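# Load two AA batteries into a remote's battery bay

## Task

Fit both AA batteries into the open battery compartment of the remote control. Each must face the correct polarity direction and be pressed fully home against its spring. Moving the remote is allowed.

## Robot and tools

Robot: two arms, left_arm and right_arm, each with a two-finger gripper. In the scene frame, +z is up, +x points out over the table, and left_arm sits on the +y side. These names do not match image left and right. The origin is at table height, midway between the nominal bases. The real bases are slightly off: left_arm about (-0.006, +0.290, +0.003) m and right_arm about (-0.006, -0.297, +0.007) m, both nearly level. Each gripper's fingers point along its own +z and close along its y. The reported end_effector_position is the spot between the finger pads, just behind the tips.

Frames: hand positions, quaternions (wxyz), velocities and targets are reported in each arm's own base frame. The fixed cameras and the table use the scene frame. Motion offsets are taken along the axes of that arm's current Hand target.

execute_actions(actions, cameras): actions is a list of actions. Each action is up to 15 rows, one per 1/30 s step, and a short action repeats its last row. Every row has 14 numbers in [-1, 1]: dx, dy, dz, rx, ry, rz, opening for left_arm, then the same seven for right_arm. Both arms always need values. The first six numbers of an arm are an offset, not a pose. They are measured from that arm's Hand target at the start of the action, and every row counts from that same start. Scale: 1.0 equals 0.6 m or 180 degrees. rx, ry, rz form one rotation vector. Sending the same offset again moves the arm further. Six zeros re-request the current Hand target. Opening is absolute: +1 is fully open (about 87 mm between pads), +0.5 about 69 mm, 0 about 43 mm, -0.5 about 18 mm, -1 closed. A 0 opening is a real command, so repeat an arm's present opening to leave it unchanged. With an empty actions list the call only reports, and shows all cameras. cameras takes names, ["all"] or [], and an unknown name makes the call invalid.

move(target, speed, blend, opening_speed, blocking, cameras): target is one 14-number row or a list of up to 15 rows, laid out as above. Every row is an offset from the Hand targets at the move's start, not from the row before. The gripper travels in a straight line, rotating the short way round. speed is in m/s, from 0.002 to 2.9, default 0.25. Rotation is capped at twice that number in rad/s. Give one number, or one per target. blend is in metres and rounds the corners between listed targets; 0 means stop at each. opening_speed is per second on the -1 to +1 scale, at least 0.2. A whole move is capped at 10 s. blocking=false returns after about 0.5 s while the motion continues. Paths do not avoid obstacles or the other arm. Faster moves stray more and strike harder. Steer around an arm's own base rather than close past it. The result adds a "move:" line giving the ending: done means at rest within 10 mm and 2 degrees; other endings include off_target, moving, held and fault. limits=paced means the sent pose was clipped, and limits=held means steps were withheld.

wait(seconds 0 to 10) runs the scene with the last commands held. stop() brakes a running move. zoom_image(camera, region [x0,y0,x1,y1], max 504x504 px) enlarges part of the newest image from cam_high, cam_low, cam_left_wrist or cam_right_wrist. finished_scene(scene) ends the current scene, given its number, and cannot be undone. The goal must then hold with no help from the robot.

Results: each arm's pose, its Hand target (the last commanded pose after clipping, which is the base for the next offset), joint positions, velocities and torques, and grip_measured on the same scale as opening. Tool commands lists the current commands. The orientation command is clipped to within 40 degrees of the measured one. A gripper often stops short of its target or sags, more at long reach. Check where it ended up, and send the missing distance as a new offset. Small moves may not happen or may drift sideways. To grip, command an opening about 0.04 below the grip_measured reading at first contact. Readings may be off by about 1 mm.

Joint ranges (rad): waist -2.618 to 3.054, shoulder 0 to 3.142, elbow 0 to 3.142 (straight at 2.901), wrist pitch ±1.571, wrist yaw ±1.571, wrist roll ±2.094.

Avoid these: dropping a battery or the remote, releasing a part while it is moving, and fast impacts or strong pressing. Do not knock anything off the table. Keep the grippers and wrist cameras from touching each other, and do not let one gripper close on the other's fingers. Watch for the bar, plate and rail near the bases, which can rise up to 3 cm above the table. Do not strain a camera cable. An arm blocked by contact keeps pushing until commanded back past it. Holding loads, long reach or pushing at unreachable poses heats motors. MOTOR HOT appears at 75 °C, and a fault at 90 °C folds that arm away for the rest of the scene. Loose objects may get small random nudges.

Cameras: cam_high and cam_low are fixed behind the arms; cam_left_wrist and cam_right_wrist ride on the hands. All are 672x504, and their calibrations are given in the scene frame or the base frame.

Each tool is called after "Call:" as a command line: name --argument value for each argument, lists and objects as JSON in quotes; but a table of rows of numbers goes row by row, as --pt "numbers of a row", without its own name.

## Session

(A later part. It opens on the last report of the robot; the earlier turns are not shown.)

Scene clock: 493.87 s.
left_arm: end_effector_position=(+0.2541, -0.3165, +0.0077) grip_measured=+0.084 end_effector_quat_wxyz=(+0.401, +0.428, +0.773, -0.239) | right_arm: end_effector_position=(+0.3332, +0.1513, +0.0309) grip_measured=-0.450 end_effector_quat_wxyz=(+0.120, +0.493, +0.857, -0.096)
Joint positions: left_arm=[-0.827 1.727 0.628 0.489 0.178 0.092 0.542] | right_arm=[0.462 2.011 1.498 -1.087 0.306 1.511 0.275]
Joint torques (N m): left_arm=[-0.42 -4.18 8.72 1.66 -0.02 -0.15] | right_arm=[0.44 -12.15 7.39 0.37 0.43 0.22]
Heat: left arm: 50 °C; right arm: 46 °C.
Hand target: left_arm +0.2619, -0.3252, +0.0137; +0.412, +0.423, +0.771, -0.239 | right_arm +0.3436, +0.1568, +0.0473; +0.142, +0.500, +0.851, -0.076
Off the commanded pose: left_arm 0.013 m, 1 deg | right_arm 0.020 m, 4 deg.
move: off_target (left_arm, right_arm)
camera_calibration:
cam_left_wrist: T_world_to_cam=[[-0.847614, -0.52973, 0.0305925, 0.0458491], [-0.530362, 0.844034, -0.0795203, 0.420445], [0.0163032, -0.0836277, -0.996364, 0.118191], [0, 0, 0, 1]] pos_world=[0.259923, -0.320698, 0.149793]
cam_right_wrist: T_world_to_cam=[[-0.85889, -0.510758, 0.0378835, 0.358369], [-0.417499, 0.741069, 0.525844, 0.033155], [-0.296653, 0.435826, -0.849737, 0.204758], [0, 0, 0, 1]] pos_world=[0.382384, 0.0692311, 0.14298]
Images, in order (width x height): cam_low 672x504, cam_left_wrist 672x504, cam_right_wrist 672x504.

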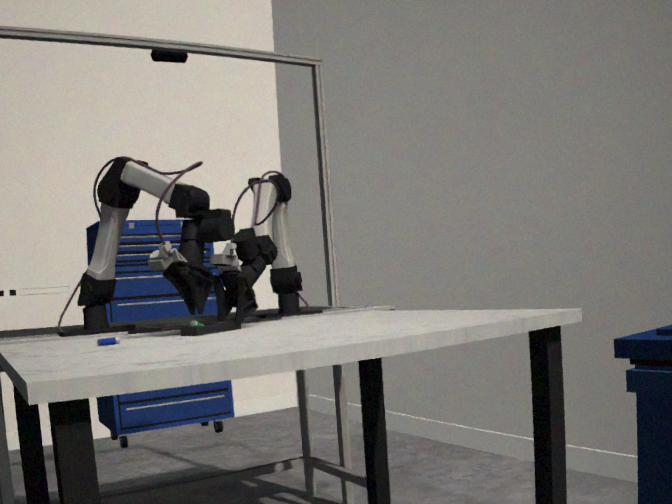

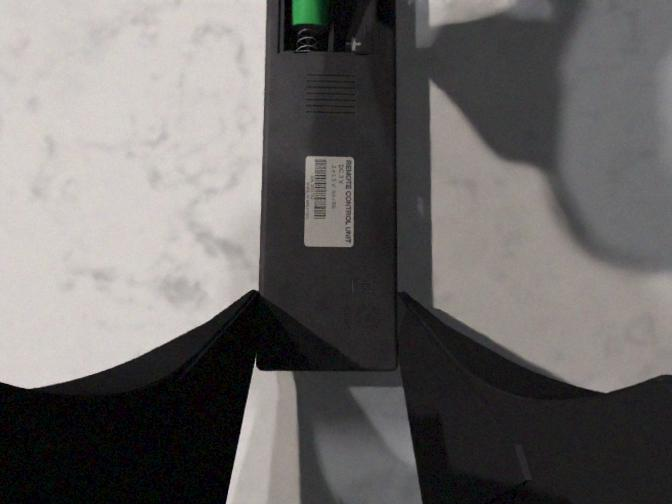

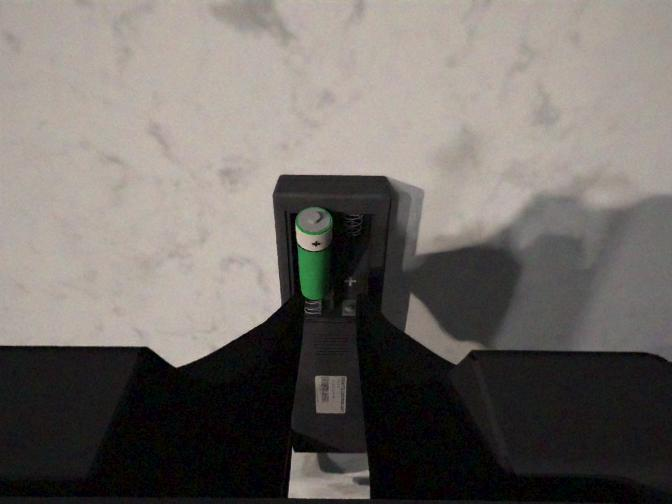

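Call:
move --target '[0,0,0,0,0,0,0.03,-0.0607,-0.0027,0.0212,0.011,0.1843,-0.0045,-1]' --speed 0.1 --opening_speed 1 --cameras '["all"]'

Call:
zoom_image --camera "cam_right_wrist" --region '[230, 220, 450, 440]'

Call:
zoom_image --camera "cam_low" --region '[140, 260, 300, 360]'

Scene clock: 524.07 s.
left_arm: end_effector_position=(+0.2541, -0.3165, +0.0077) grip_measured=+0.084 end_effector_quat_wxyz=(+0.401, +0.428, +0.773, -0.239) | right_arm: end_effector_position=(+0.3543, +0.1207, +0.0420) grip_measured=-1.000 end_effector_quat_wxyz=(-0.120, +0.503, +0.855, +0.042)
Joint positions: left_arm=[-0.827 1.727 0.628 0.489 0.178 0.092 0.542] | right_arm=[0.128 2.175 1.711 -1.248 -0.213 1.176 0]
Joint torques (N m): left_arm=[-0.44 -4.15 8.76 1.66 -0.01 -0.14] | right_arm=[-0.58 -9.91 7.09 0.2 -0.09 -0.16]
Heat: left arm: 49 °C; right arm: 48 °C.
Hand target: left_arm +0.2619, -0.3252, +0.0137; +0.412, +0.423, +0.771, -0.239 | right_arm +0.3609, +0.1224, +0.0468; -0.116, +0.497, +0.858, +0.055
Off the commanded pose: left_arm 0.013 m, 1 deg | right_arm 0.008 m, 2 deg.
move: off_target (left_arm)
camera_calibration:
cam_left_wrist: T_world_to_cam=[[-0.847614, -0.52973, 0.0305925, 0.0458491], [-0.530362, 0.844034, -0.0795203, 0.420445], [0.0163032, -0.0836277, -0.996364, 0.118191], [0, 0, 0, 1]] pos_world=[0.259923, -0.320698, 0.149793]
cam_right_wrist: T_world_to_cam=[[-0.86529, -0.500191, 0.0328916, 0.361657], [-0.197951, 0.401249, 0.894324, 0.00658053], [-0.46053, 0.767339, -0.44621, 0.234867], [0, 0, 0, 1]] pos_world=[0.422404, -0.00196576, 0.0870196]

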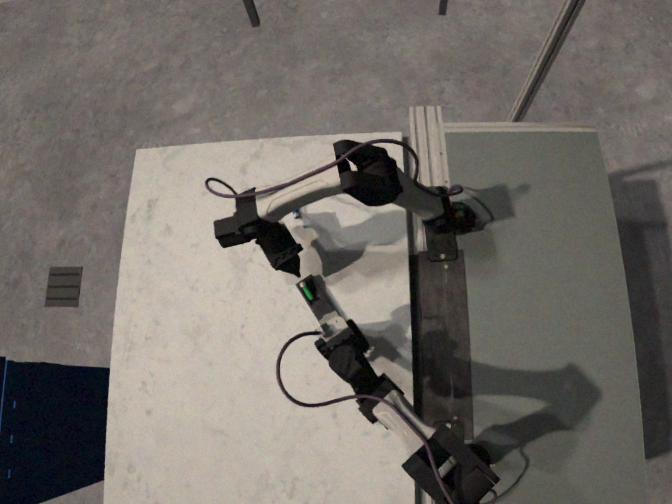

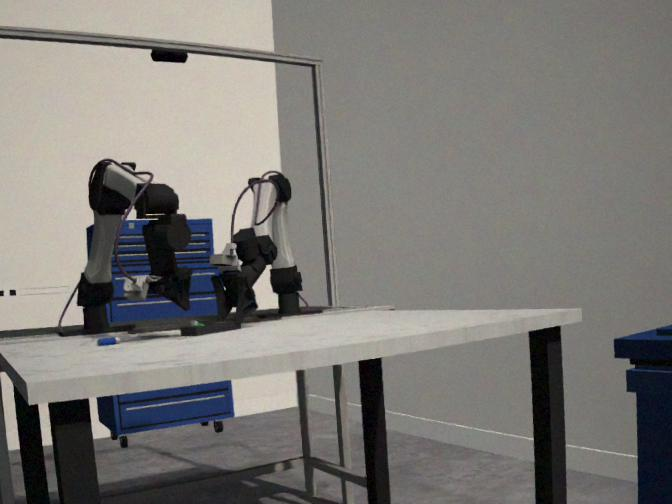

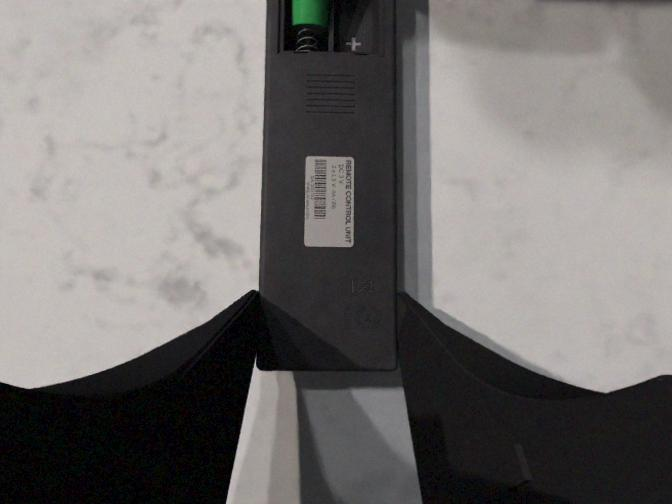

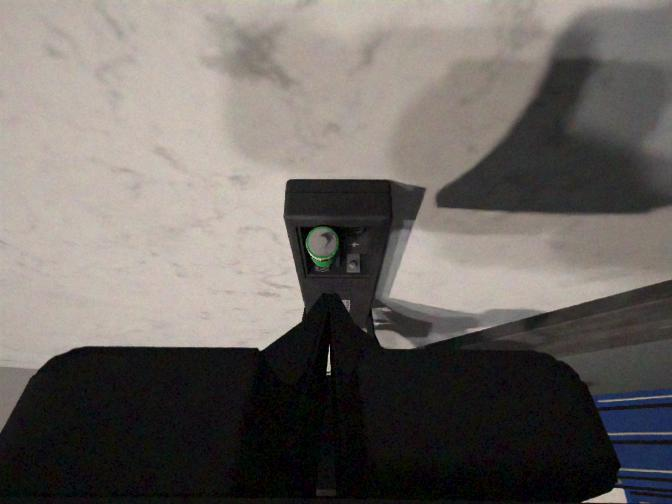

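Scaled by 2.291 from the camera's 672x504 image, which has a finer 960x720 frame.

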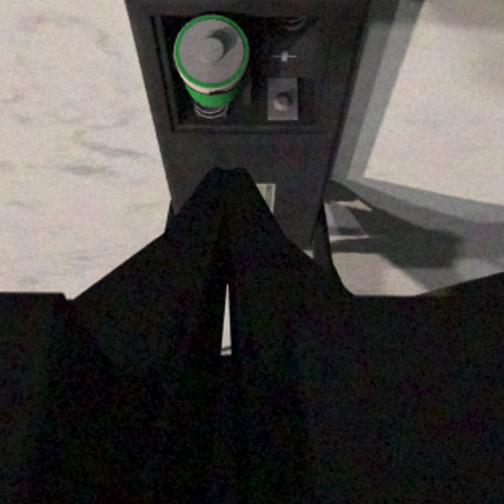

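Scaled by 3.150 from the camera's 672x504 image, which has a finer 960x720 frame.

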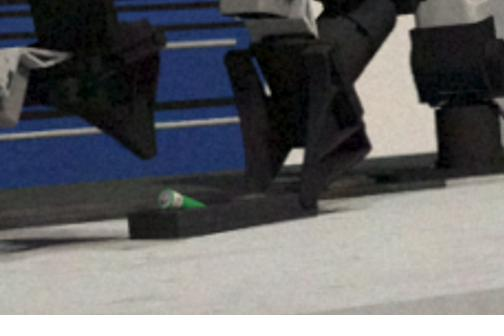

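Call:
move --target '[0,0,0,0,0,0,0.03,-0.0083,0.0052,0.0392,0,0,0,-1]' --speed 0.06 --cameras '["cam_low","cam_right_wrist"]'

Call:
zoom_image --camera "cam_right_wrist" --region '[230, 220, 450, 440]'

Call:
zoom_image --camera "cam_low" --region '[140, 280, 260, 360]'

Scene clock: 544.00 s.
left_arm: end_effector_position=(+0.2541, -0.3165, +0.0077) grip_measured=+0.084 end_effector_quat_wxyz=(+0.401, +0.428, +0.773, -0.239) | right_arm: end_effector_position=(+0.3596, +0.1216, +0.0231) grip_measured=-1.000 end_effector_quat_wxyz=(-0.118, +0.502, +0.855, +0.044)
Joint positions: left_arm=[-0.827 1.727 0.628 0.489 0.178 0.092 0.542] | right_arm=[0.128 2.21 1.691 -1.187 -0.214 1.175 0]
Joint torques (N m): left_arm=[-0.42 -4.18 8.8 1.65 -0.02 -0.15] | right_arm=[-0.01 -10.47 5.03 0.36 -0.11 -0.2]
Heat: left arm: 49 °C; right arm: 47 °C.
Hand target: left_arm +0.2619, -0.3252, +0.0137; +0.412, +0.423, +0.771, -0.239 | right_arm +0.3627, +0.1247, +0.0227; -0.116, +0.497, +0.858, +0.055
Off the commanded pose: left_arm 0.013 m, 1 deg | right_arm 0.004 m, 1 deg.
move: off_target (left_arm)
camera_calibration:
cam_right_wrist: T_world_to_cam=[[-0.865325, -0.500476, 0.0271327, 0.367492], [-0.203045, 0.399529, 0.893951, 0.0261961], [-0.458242, 0.768049, -0.447342, 0.227357], [0, 0, 0, 1]] pos_world=[0.427504, -0.00116614, 0.0683171]
Images, in order (width x height): cam_low 672x504, cam_right_wrist 672x504.

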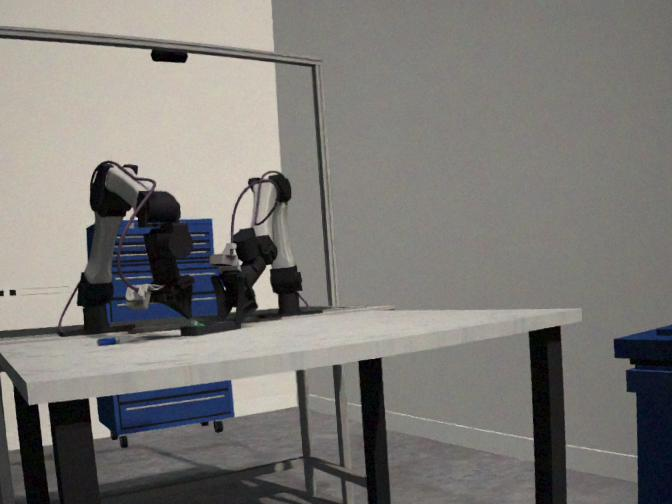

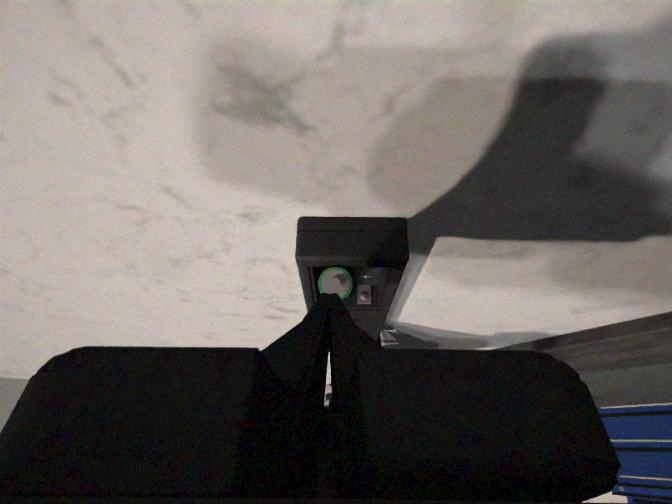

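Scaled by 2.291 from the camera's 672x504 image, which has a finer 960x720 frame.

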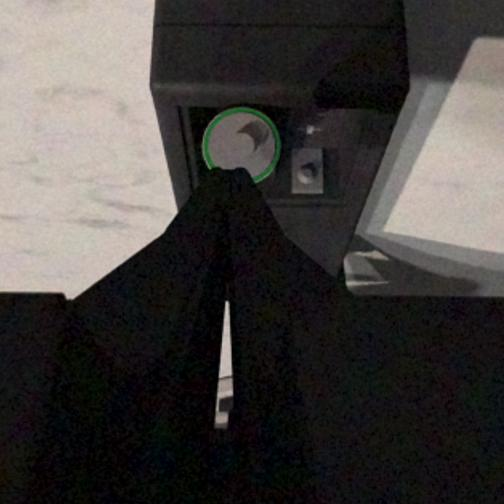

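Scaled by 4.200 from the camera's 672x504 image, which has a finer 960x720 frame.

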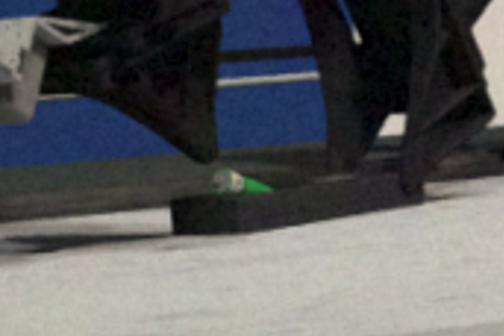

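Call:
move --target '[0,0,0,0,0,0,0.03,0.0015,-0.0028,0.0142,0,0,0,-1]' --speed 0.06 --cameras '["cam_low","cam_right_wrist"]'

Call:
zoom_image --camera "cam_right_wrist" --region '[230, 220, 450, 440]'

Call:
zoom_image --camera "cam_low" --region '[140, 280, 260, 360]'

Scene clock: 551.20 s.
left_arm: end_effector_position=(+0.2541, -0.3165, +0.0077) grip_measured=+0.084 end_effector_quat_wxyz=(+0.401, +0.428, +0.773, -0.239) | right_arm: end_effector_position=(+0.3571, +0.1214, +0.0147) grip_measured=-1.000 end_effector_quat_wxyz=(-0.118, +0.502, +0.855, +0.045)
Joint positions: left_arm=[-0.827 1.727 0.628 0.489 0.178 0.092 0.542] | right_arm=[0.128 2.21 1.656 -1.152 -0.215 1.175 0]
Joint torques (N m): left_arm=[-0.42 -4.18 8.76 1.67 -0.01 -0.14] | right_arm=[0.29 -10.71 5.18 0.3 -0.1 -0.01]
Heat: left arm: 49 °C; right arm: 47 °C.
Hand target: left_arm +0.2619, -0.3252, +0.0137; +0.412, +0.423, +0.771, -0.239 | right_arm +0.3596, +0.1264, +0.0147; -0.116, +0.497, +0.858, +0.055
Off the commanded pose: left_arm 0.013 m, 1 deg | right_arm 0.006 m, 1 deg.
move: off_target (left_arm)
camera_calibration:
cam_right_wrist: T_world_to_cam=[[-0.865405, -0.500373, 0.026477, 0.365533], [-0.203226, 0.398801, 0.894236, 0.0334271], [-0.45801, 0.768495, -0.446813, 0.222432], [0, 0, 0, 1]] pos_world=[0.425003, -0.00136634, 0.0598157]
Images, in order (width x height): cam_low 672x504, cam_right_wrist 672x504.

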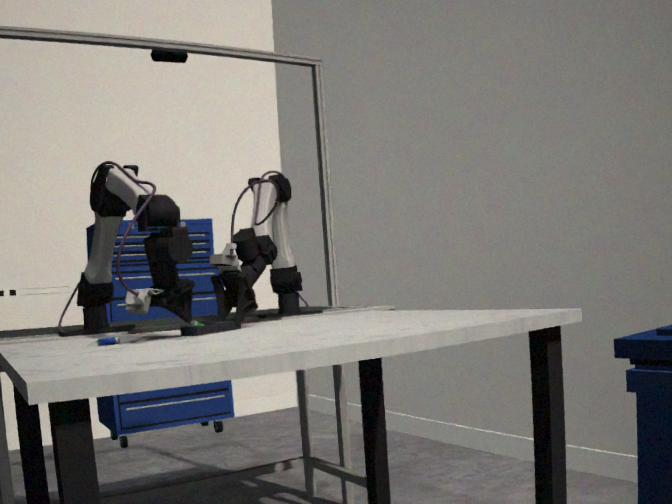

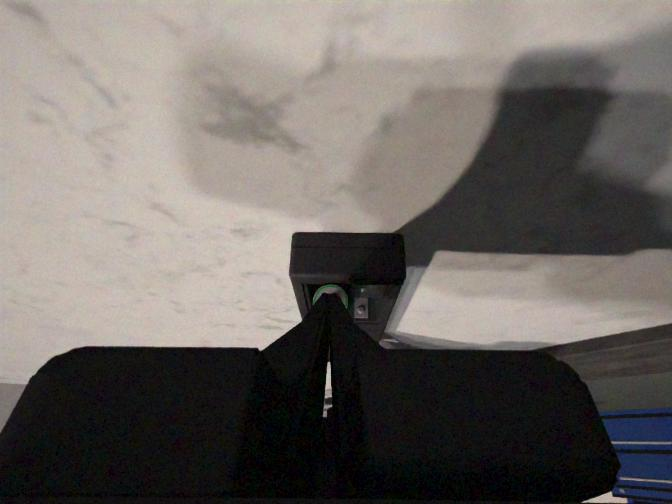

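Scaled by 2.291 from the camera's 672x504 image, which has a finer 960x720 frame.

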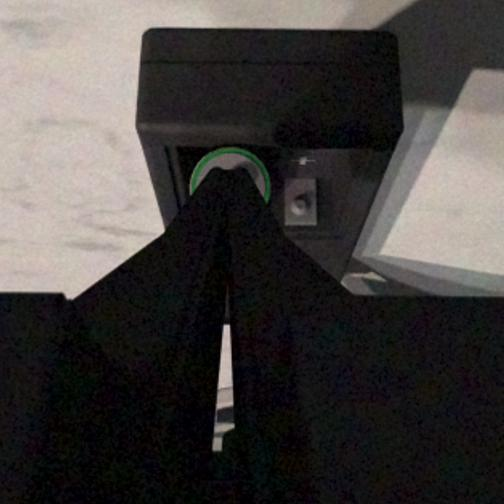

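Scaled by 4.200 from the camera's 672x504 image, which has a finer 960x720 frame.

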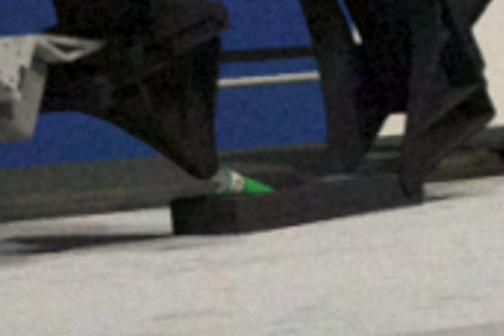

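Call:
move --target '[0,0,0,0,0,0,0.03,0.0177,0,0.0047,0,0,0,-1]' --speed 0.04 --cameras '["cam_low","cam_right_wrist","cam_left_wrist"]'

Call:
zoom_image --camera "cam_right_wrist" --region '[230, 220, 450, 440]'

Call:
zoom_image --camera "cam_low" --region '[140, 280, 260, 360]'

Call:
zoom_image --camera "cam_left_wrist" --region '[220, 0, 440, 220]'

Scene clock: 556.23 s.
left_arm: end_effector_position=(+0.2541, -0.3165, +0.0077) grip_measured=+0.084 end_effector_quat_wxyz=(+0.401, +0.428, +0.773, -0.239) | right_arm: end_effector_position=(+0.3533, +0.1250, +0.0091) grip_measured=-1.000 end_effector_quat_wxyz=(-0.120, +0.499, +0.857, +0.043)
Joint positions: left_arm=[-0.827 1.727 0.628 0.489 0.178 0.092 0.542] | right_arm=[0.138 2.21 1.632 -1.131 -0.216 1.177 0]
Joint torques (N m): left_arm=[-0.44 -4.21 8.76 1.66 -0.02 -0.14] | right_arm=[1.29 -12.19 4.77 0.32 -0.17 0.22]
Heat: left arm: 49 °C; right arm: 48 °C.
Hand target: left_arm +0.2619, -0.3253, +0.0137; +0.412, +0.423, +0.771, -0.239 | right_arm +0.3540, +0.1359, +0.0146; -0.116, +0.497, +0.858, +0.055
Off the commanded pose: left_arm 0.013 m, 1 deg | right_arm 0.012 m, 1 deg.
move: off_target (left_arm, right_arm)
camera_calibration:
cam_left_wrist: T_world_to_cam=[[-0.847614, -0.52973, 0.0305925, 0.0458491], [-0.530362, 0.844034, -0.0795203, 0.420445], [0.0163032, -0.0836277, -0.996364, 0.118191], [0, 0, 0, 1]] pos_world=[0.259923, -0.320698, 0.149793]
cam_right_wrist: T_world_to_cam=[[-0.861102, -0.507592, 0.0292119, 0.36352], [-0.203716, 0.397093, 0.894884, 0.0365698], [-0.465835, 0.764635, -0.445343, 0.218619], [0, 0, 0, 1]] pos_world=[0.422318, 0.00283458, 0.0540153]
Images, in order (width x height): cam_low 672x504, cam_left_wrist 672x504, cam_right_wrist 672x504.

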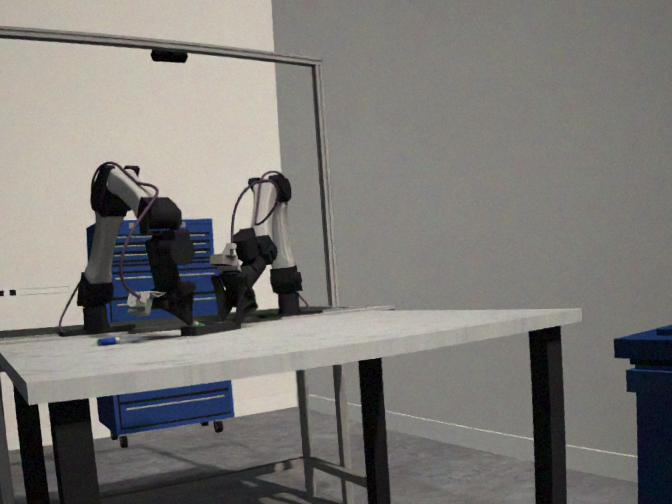

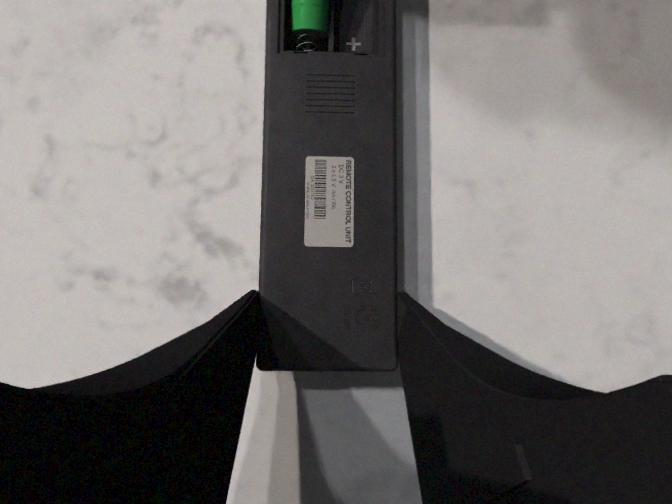

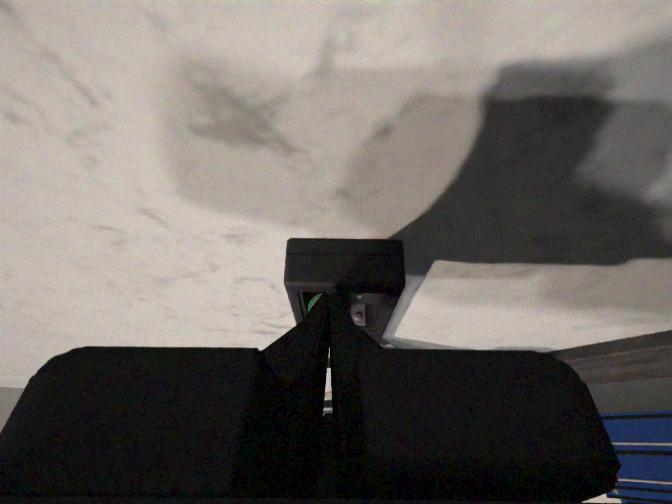

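Scaled by 2.291 from the camera's 672x504 image, which has a finer 960x720 frame.

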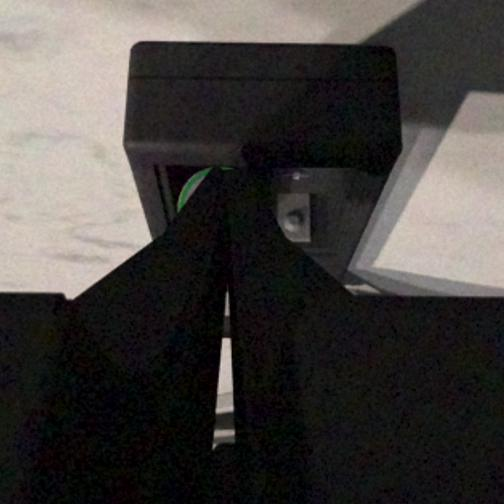

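Scaled by 4.200 from the camera's 672x504 image, which has a finer 960x720 frame.

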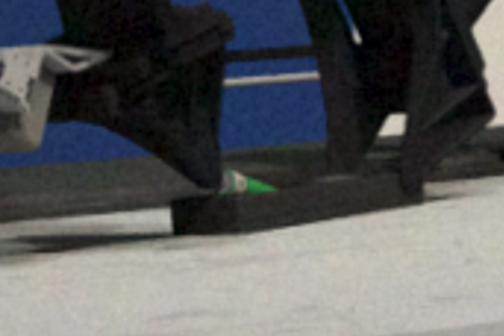

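Scaled by 2.291 from the camera's 672x504 image, which has a finer 960x720 frame.

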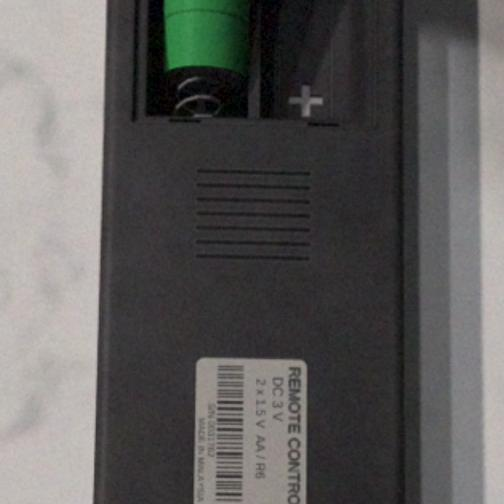

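Call:
move --target '[0,0,0,0,0,0,0.03,0.0105,0.0033,-0.0007,0,0,0,-1]' --speed 0.04 --cameras '["cam_low","cam_right_wrist","cam_left_wrist"]'

Call:
zoom_image --camera "cam_right_wrist" --region '[230, 220, 450, 440]'

Call:
zoom_image --camera "cam_low" --region '[140, 280, 260, 360]'

Call:
zoom_image --camera "cam_left_wrist" --region '[220, 0, 440, 220]'

Scene clock: 563.07 s.
left_arm: end_effector_position=(+0.2541, -0.3164, +0.0077) grip_measured=+0.084 end_effector_quat_wxyz=(+0.401, +0.428, +0.774, -0.239) | right_arm: end_effector_position=(+0.3558, +0.1283, +0.0083) grip_measured=-1.000 end_effector_quat_wxyz=(-0.114, +0.502, +0.856, +0.044)
Joint positions: left_arm=[-0.827 1.727 0.628 0.488 0.178 0.092 0.542] | right_arm=[0.147 2.21 1.632 -1.118 -0.212 1.194 0]
Joint torques (N m): left_arm=[-0.42 -4.12 8.75 1.66 -0.02 -0.14] | right_arm=[1.99 -12.45 4.67 0.13 -0.11 0.22]
Heat: left arm: 49 °C; right arm: 49 °C.
Hand target: left_arm +0.2619, -0.3252, +0.0137; +0.412, +0.423, +0.771, -0.239 | right_arm +0.3528, +0.1421, +0.0166; -0.116, +0.497, +0.858, +0.055
Off the commanded pose: left_arm 0.013 m, 1 deg | right_arm 0.016 m, 1 deg.
move: off_target (left_arm, right_arm)
camera_calibration:
cam_left_wrist: T_world_to_cam=[[-0.847591, -0.529766, 0.0306071, 0.0458004], [-0.530405, 0.84404, -0.0791611, 0.420258], [0.0161033, -0.0833305, -0.996392, 0.118253], [0, 0, 0, 1]] pos_world=[0.259823, -0.320597, 0.149693]
cam_right_wrist: T_world_to_cam=[[-0.86473, -0.501733, 0.0224906, 0.36801], [-0.210148, 0.402134, 0.891137, 0.0382639], [-0.456157, 0.765867, -0.453176, 0.21338], [0, 0, 0, 1]] pos_world=[0.423605, 0.00583474, 0.0543233]
Images, in order (width x height): cam_low 672x504, cam_left_wrist 672x504, cam_right_wrist 672x504.

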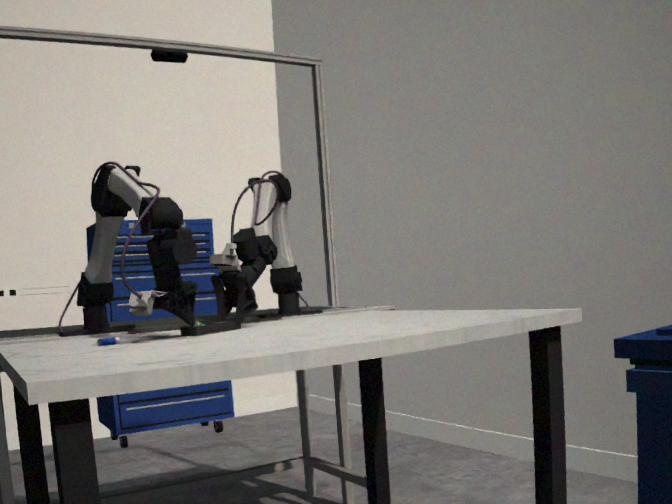

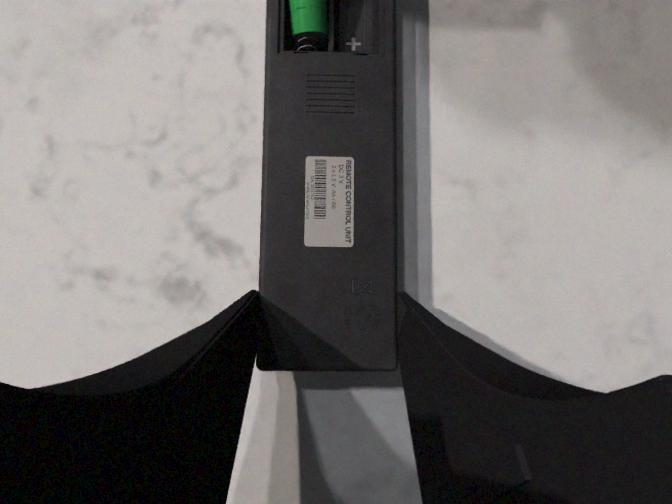

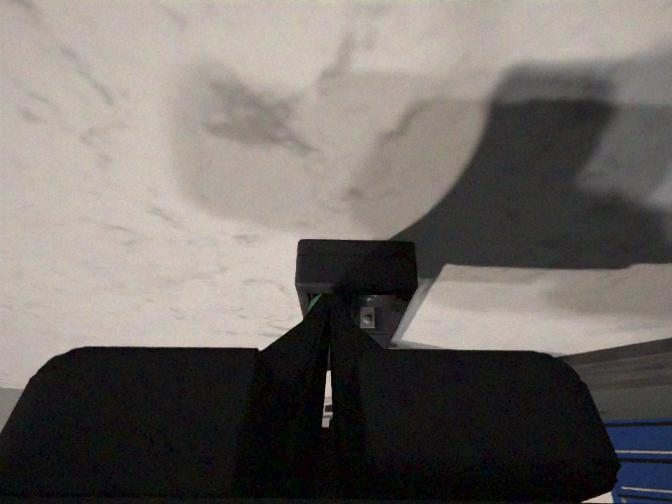

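Scaled by 2.291 from the camera's 672x504 image, which has a finer 960x720 frame.

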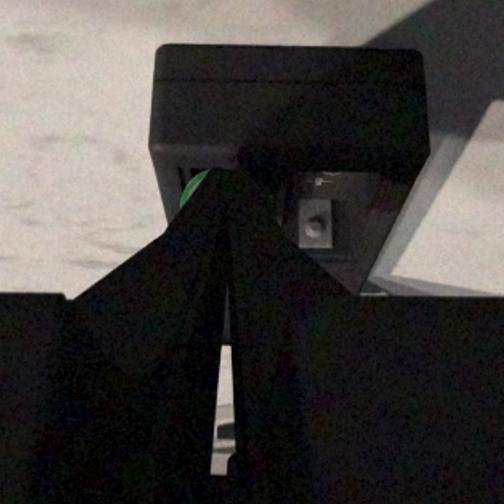

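Scaled by 4.200 from the camera's 672x504 image, which has a finer 960x720 frame.

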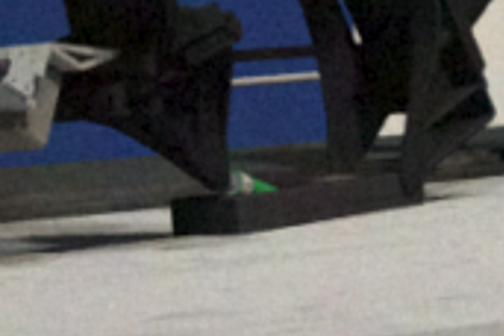

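Scaled by 2.291 from the camera's 672x504 image, which has a finer 960x720 frame.

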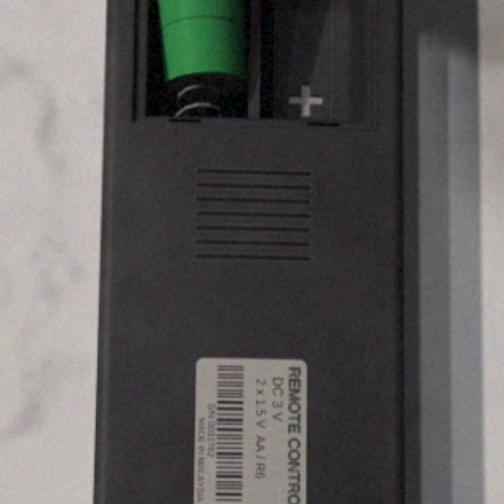

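Call:
move --pt "0 0 0 0 0 0 0.03 0.008 0.0 -0.004 0 0 0 -1" --pt "0 0 0 0 0 0 0.03 -0.03 0.006 -0.045 0 0 0 -1" --speed 0.06 --cameras '["cam_low","cam_right_wrist","cam_left_wrist"]'

Call:
zoom_image --camera "cam_right_wrist" --region '[230, 220, 450, 440]'

Call:
zoom_image --camera "cam_low" --region '[140, 280, 260, 360]'

Call:
zoom_image --camera "cam_left_wrist" --region '[220, 0, 440, 220]'

Scene clock: 575.07 s.
left_arm: end_effector_position=(+0.2540, -0.3164, +0.0076) grip_measured=+0.084 end_effector_quat_wxyz=(+0.401, +0.429, +0.774, -0.239) | right_arm: end_effector_position=(+0.3621, +0.1213, +0.0336) grip_measured=-1.000 end_effector_quat_wxyz=(-0.120, +0.503, +0.855, +0.042)
Joint positions: left_arm=[-0.827 1.727 0.628 0.488 0.178 0.092 0.542] | right_arm=[0.126 2.214 1.739 -1.237 -0.214 1.175 0]
Joint torques (N m): left_arm=[-0.35 -4.15 8.72 1.67 -0.02 -0.14] | right_arm=[-0.49 -10.41 7.35 0.11 -0.12 -0.19]
Heat: left arm: 49 °C; right arm: 50 °C.
Hand target: left_arm +0.2619, -0.3252, +0.0137; +0.412, +0.423, +0.771, -0.239 | right_arm +0.3684, +0.1232, +0.0381; -0.116, +0.497, +0.858, +0.055
Off the commanded pose: left_arm 0.013 m, 1 deg | right_arm 0.008 m, 2 deg.
move: off_target (left_arm)
camera_calibration:
cam_left_wrist: T_world_to_cam=[[-0.847587, -0.529768, 0.0307033, 0.0457842], [-0.530422, 0.844068, -0.0787502, 0.420209], [0.0158036, -0.0830333, -0.996421, 0.118431], [0, 0, 0, 1]] pos_world=[0.259822, -0.320596, 0.149693]
cam_right_wrist: T_world_to_cam=[[-0.865724, -0.499489, 0.032134, 0.369045], [-0.19794, 0.400626, 0.894605, 0.0155193], [-0.459719, 0.76812, -0.445701, 0.233925], [0, 0, 0, 1]] pos_world=[0.430103, -0.00156604, 0.0785182]
Images, in order (width x height): cam_low 672x504, cam_left_wrist 672x504, cam_right_wrist 672x504.

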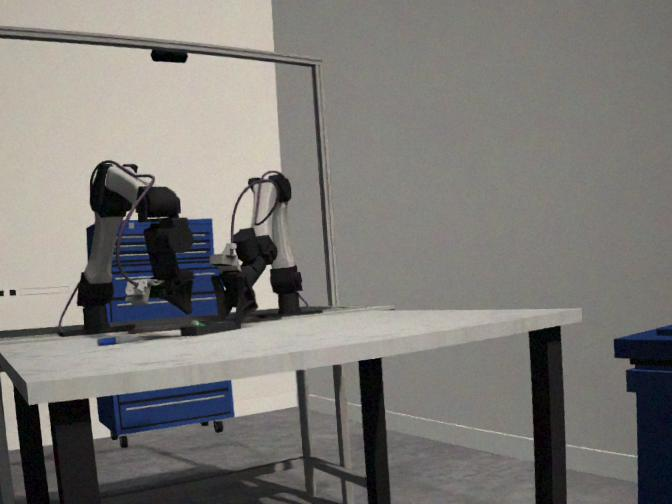

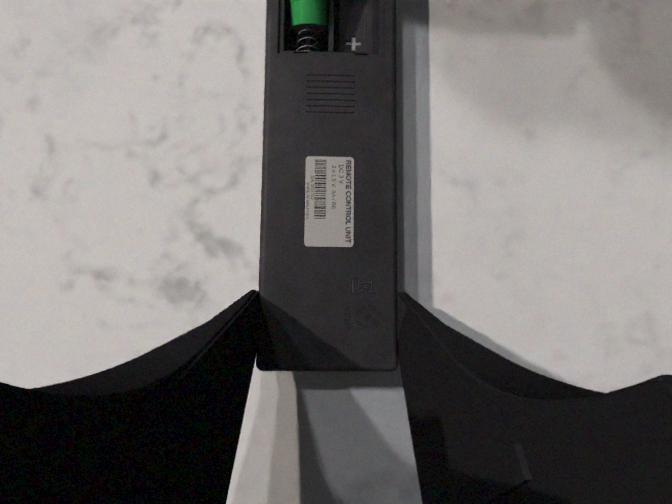

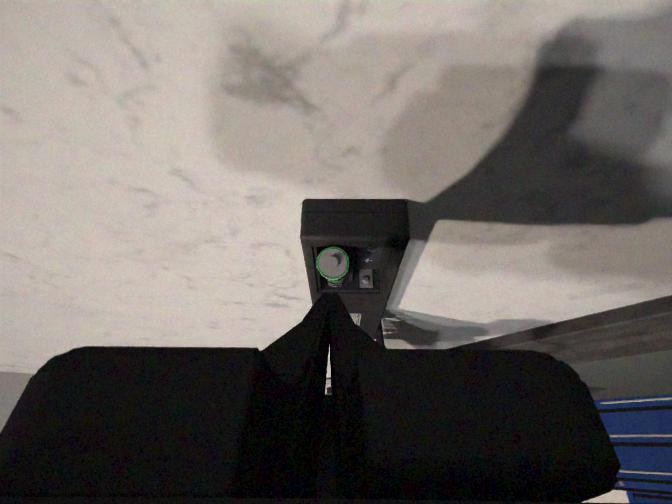

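Scaled by 2.291 from the camera's 672x504 image, which has a finer 960x720 frame.

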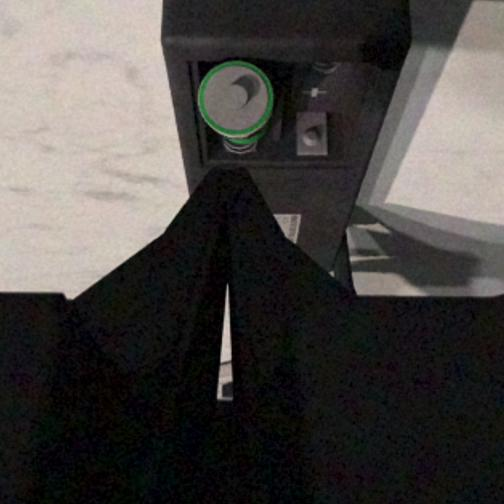

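Scaled by 4.200 from the camera's 672x504 image, which has a finer 960x720 frame.

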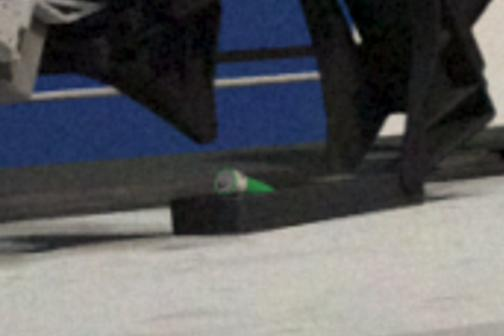

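Scaled by 2.291 from the camera's 672x504 image, which has a finer 960x720 frame.

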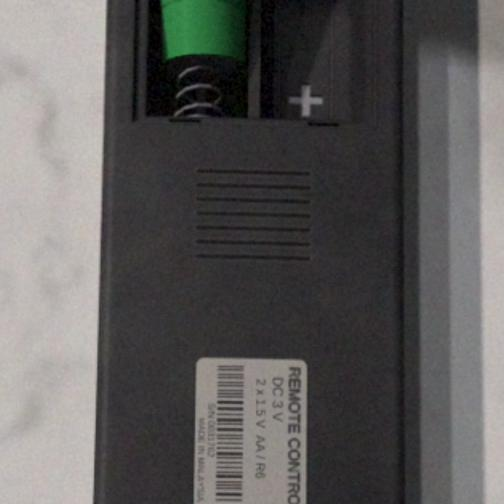

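Call:
move --target '[0,0,0,0,0,0,0.03,0.0372,-0.0063,-0.0005,0,-0.0836,0,-0.35]' --speed 0.08 --cameras '["cam_low","cam_right_wrist"]'

Call:
zoom_image --camera "cam_right_wrist" --region '[230, 200, 450, 420]'

Call:
zoom_image --camera "cam_low" --region '[140, 280, 260, 360]'

Scene clock: 598.07 s.
left_arm: end_effector_position=(+0.2540, -0.3164, +0.0076) grip_measured=+0.084 end_effector_quat_wxyz=(+0.401, +0.429, +0.774, -0.239) | right_arm: end_effector_position=(+0.3480, +0.1376, +0.0336) grip_measured=-0.350 end_effector_quat_wxyz=(-0.026, +0.496, +0.868, -0.023)
Joint positions: left_arm=[-0.827 1.727 0.628 0.488 0.178 0.092 0.542] | right_arm=[0.267 2.107 1.631 -1.165 -0.004 1.305 0.325]
Joint torques (N m): left_arm=[-0.39 -4.21 8.75 1.66 -0.01 -0.14] | right_arm=[0.24 -13.14 5.16 0.49 0.23 0.15]
Heat: left arm: 49 °C; right arm: 48 °C.
Hand target: left_arm +0.2619, -0.3252, +0.0137; +0.412, +0.423, +0.771, -0.239 | right_arm +0.3546, +0.1399, +0.0441; -0.003, +0.500, +0.866, -0.011
Off the commanded pose: left_arm 0.013 m, 1 deg | right_arm 0.013 m, 3 deg.
move: off_target (left_arm, right_arm)
camera_calibration:
cam_right_wrist: T_world_to_cam=[[-0.853115, -0.519071, 0.0525357, 0.362621], [-0.296275, 0.564887, 0.770145, 0.0218558], [-0.429437, 0.641457, -0.635701, 0.22817], [0, 0, 0, 1]] pos_world=[0.413818, 0.0295187, 0.109165]
Images, in order (width x height): cam_low 672x504, cam_right_wrist 672x504.

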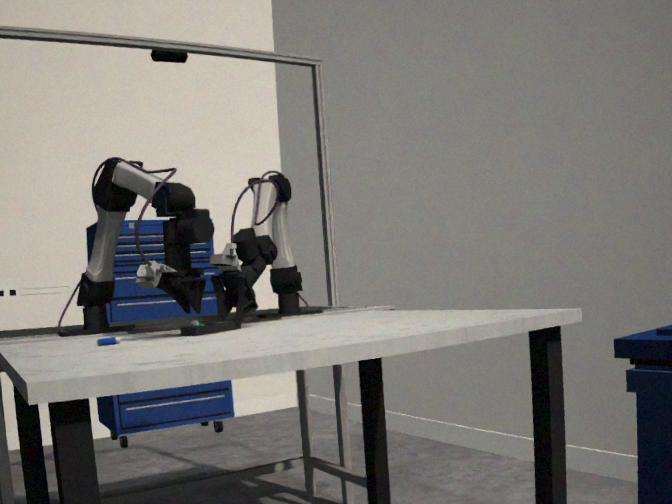

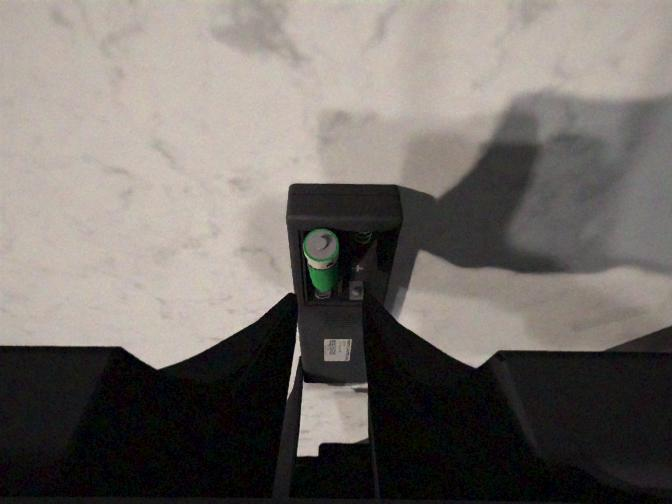

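Scaled by 2.291 from the camera's 672x504 image, which has a finer 960x720 frame.

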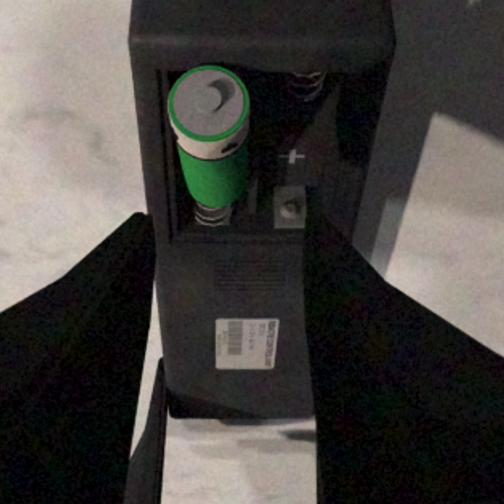

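Scaled by 4.200 from the camera's 672x504 image, which has a finer 960x720 frame.

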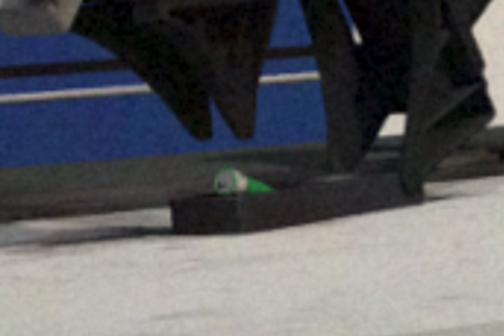

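Call:
move --target '[0,0,0,0,0,0,0.03,0.0038,0.0028,0.0505,0,0,0,-0.35]' --speed 0.06 --cameras '["cam_low","cam_right_wrist"]'

Call:
zoom_image --camera "cam_right_wrist" --region '[230, 200, 450, 420]'

Call:
zoom_image --camera "cam_low" --region '[140, 280, 260, 360]'

Scene clock: 608.37 s.
left_arm: end_effector_position=(+0.2540, -0.3164, +0.0076) grip_measured=+0.084 end_effector_quat_wxyz=(+0.401, +0.429, +0.774, -0.239) | right_arm: end_effector_position=(+0.3502, +0.1397, +0.0144) grip_measured=-0.350 end_effector_quat_wxyz=(-0.015, +0.497, +0.868, -0.012)
Joint positions: left_arm=[-0.827 1.727 0.628 0.488 0.178 0.092 0.542] | right_arm=[0.271 2.107 1.556 -1.058 -0.003 1.311 0.325]
Joint torques (N m): left_arm=[-0.44 -4.18 8.75 1.66 -0.01 -0.15] | right_arm=[0.49 -9.87 5.16 0.46 0.24 0.25]
Heat: left arm: 49 °C; right arm: 49 °C.
Hand target: left_arm +0.2619, -0.3252, +0.0137; +0.412, +0.423, +0.771, -0.239 | right_arm +0.3544, +0.1423, +0.0138; -0.003, +0.500, +0.866, -0.011
Off the commanded pose: left_arm 0.013 m, 1 deg | right_arm 0.005 m, 1 deg.
move: off_target (left_arm)
camera_calibration:
cam_right_wrist: T_world_to_cam=[[-0.855265, -0.517685, 0.022901, 0.367652], [-0.318603, 0.560188, 0.764645, 0.0447521], [-0.408674, 0.646677, -0.644045, 0.207744], [0, 0, 0, 1]] pos_world=[0.413598, 0.0309147, 0.0911578]
Images, in order (width x height): cam_low 672x504, cam_right_wrist 672x504.

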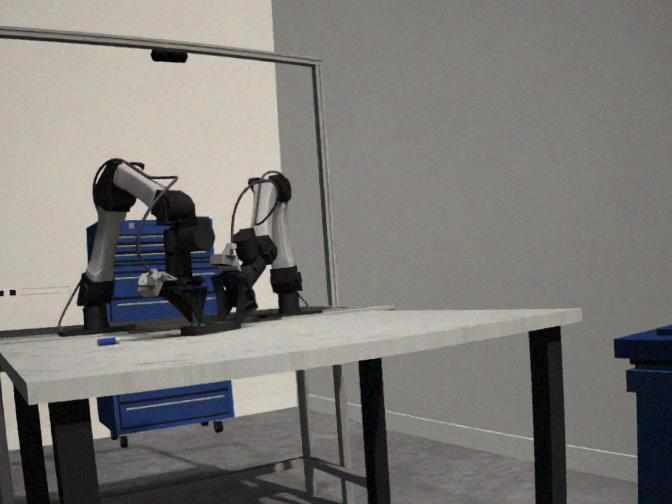

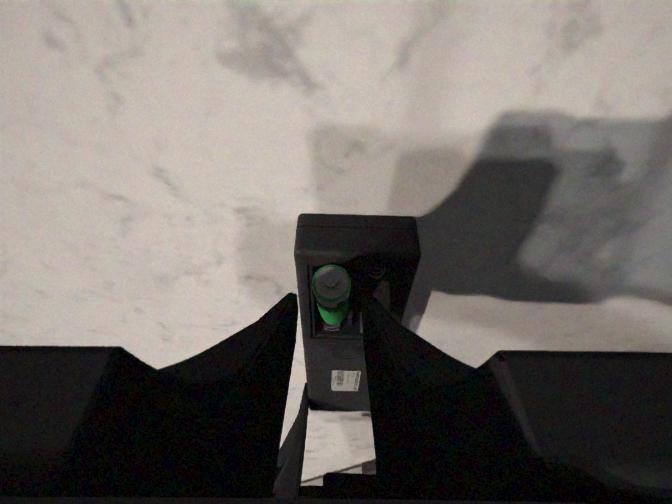

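Scaled by 2.291 from the camera's 672x504 image, which has a finer 960x720 frame.

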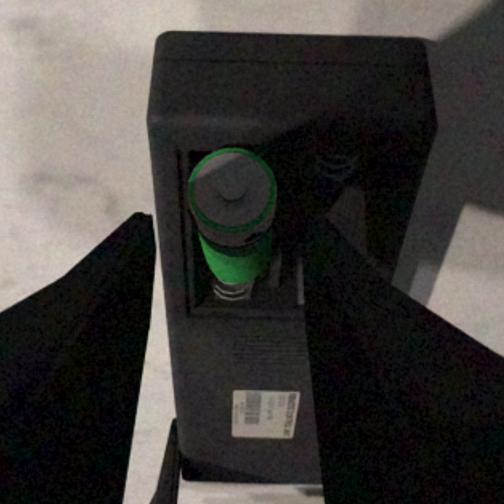

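Scaled by 4.200 from the camera's 672x504 image, which has a finer 960x720 frame.

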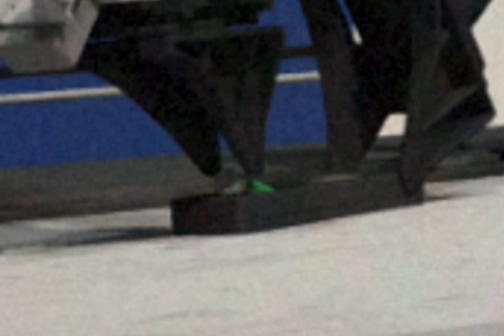

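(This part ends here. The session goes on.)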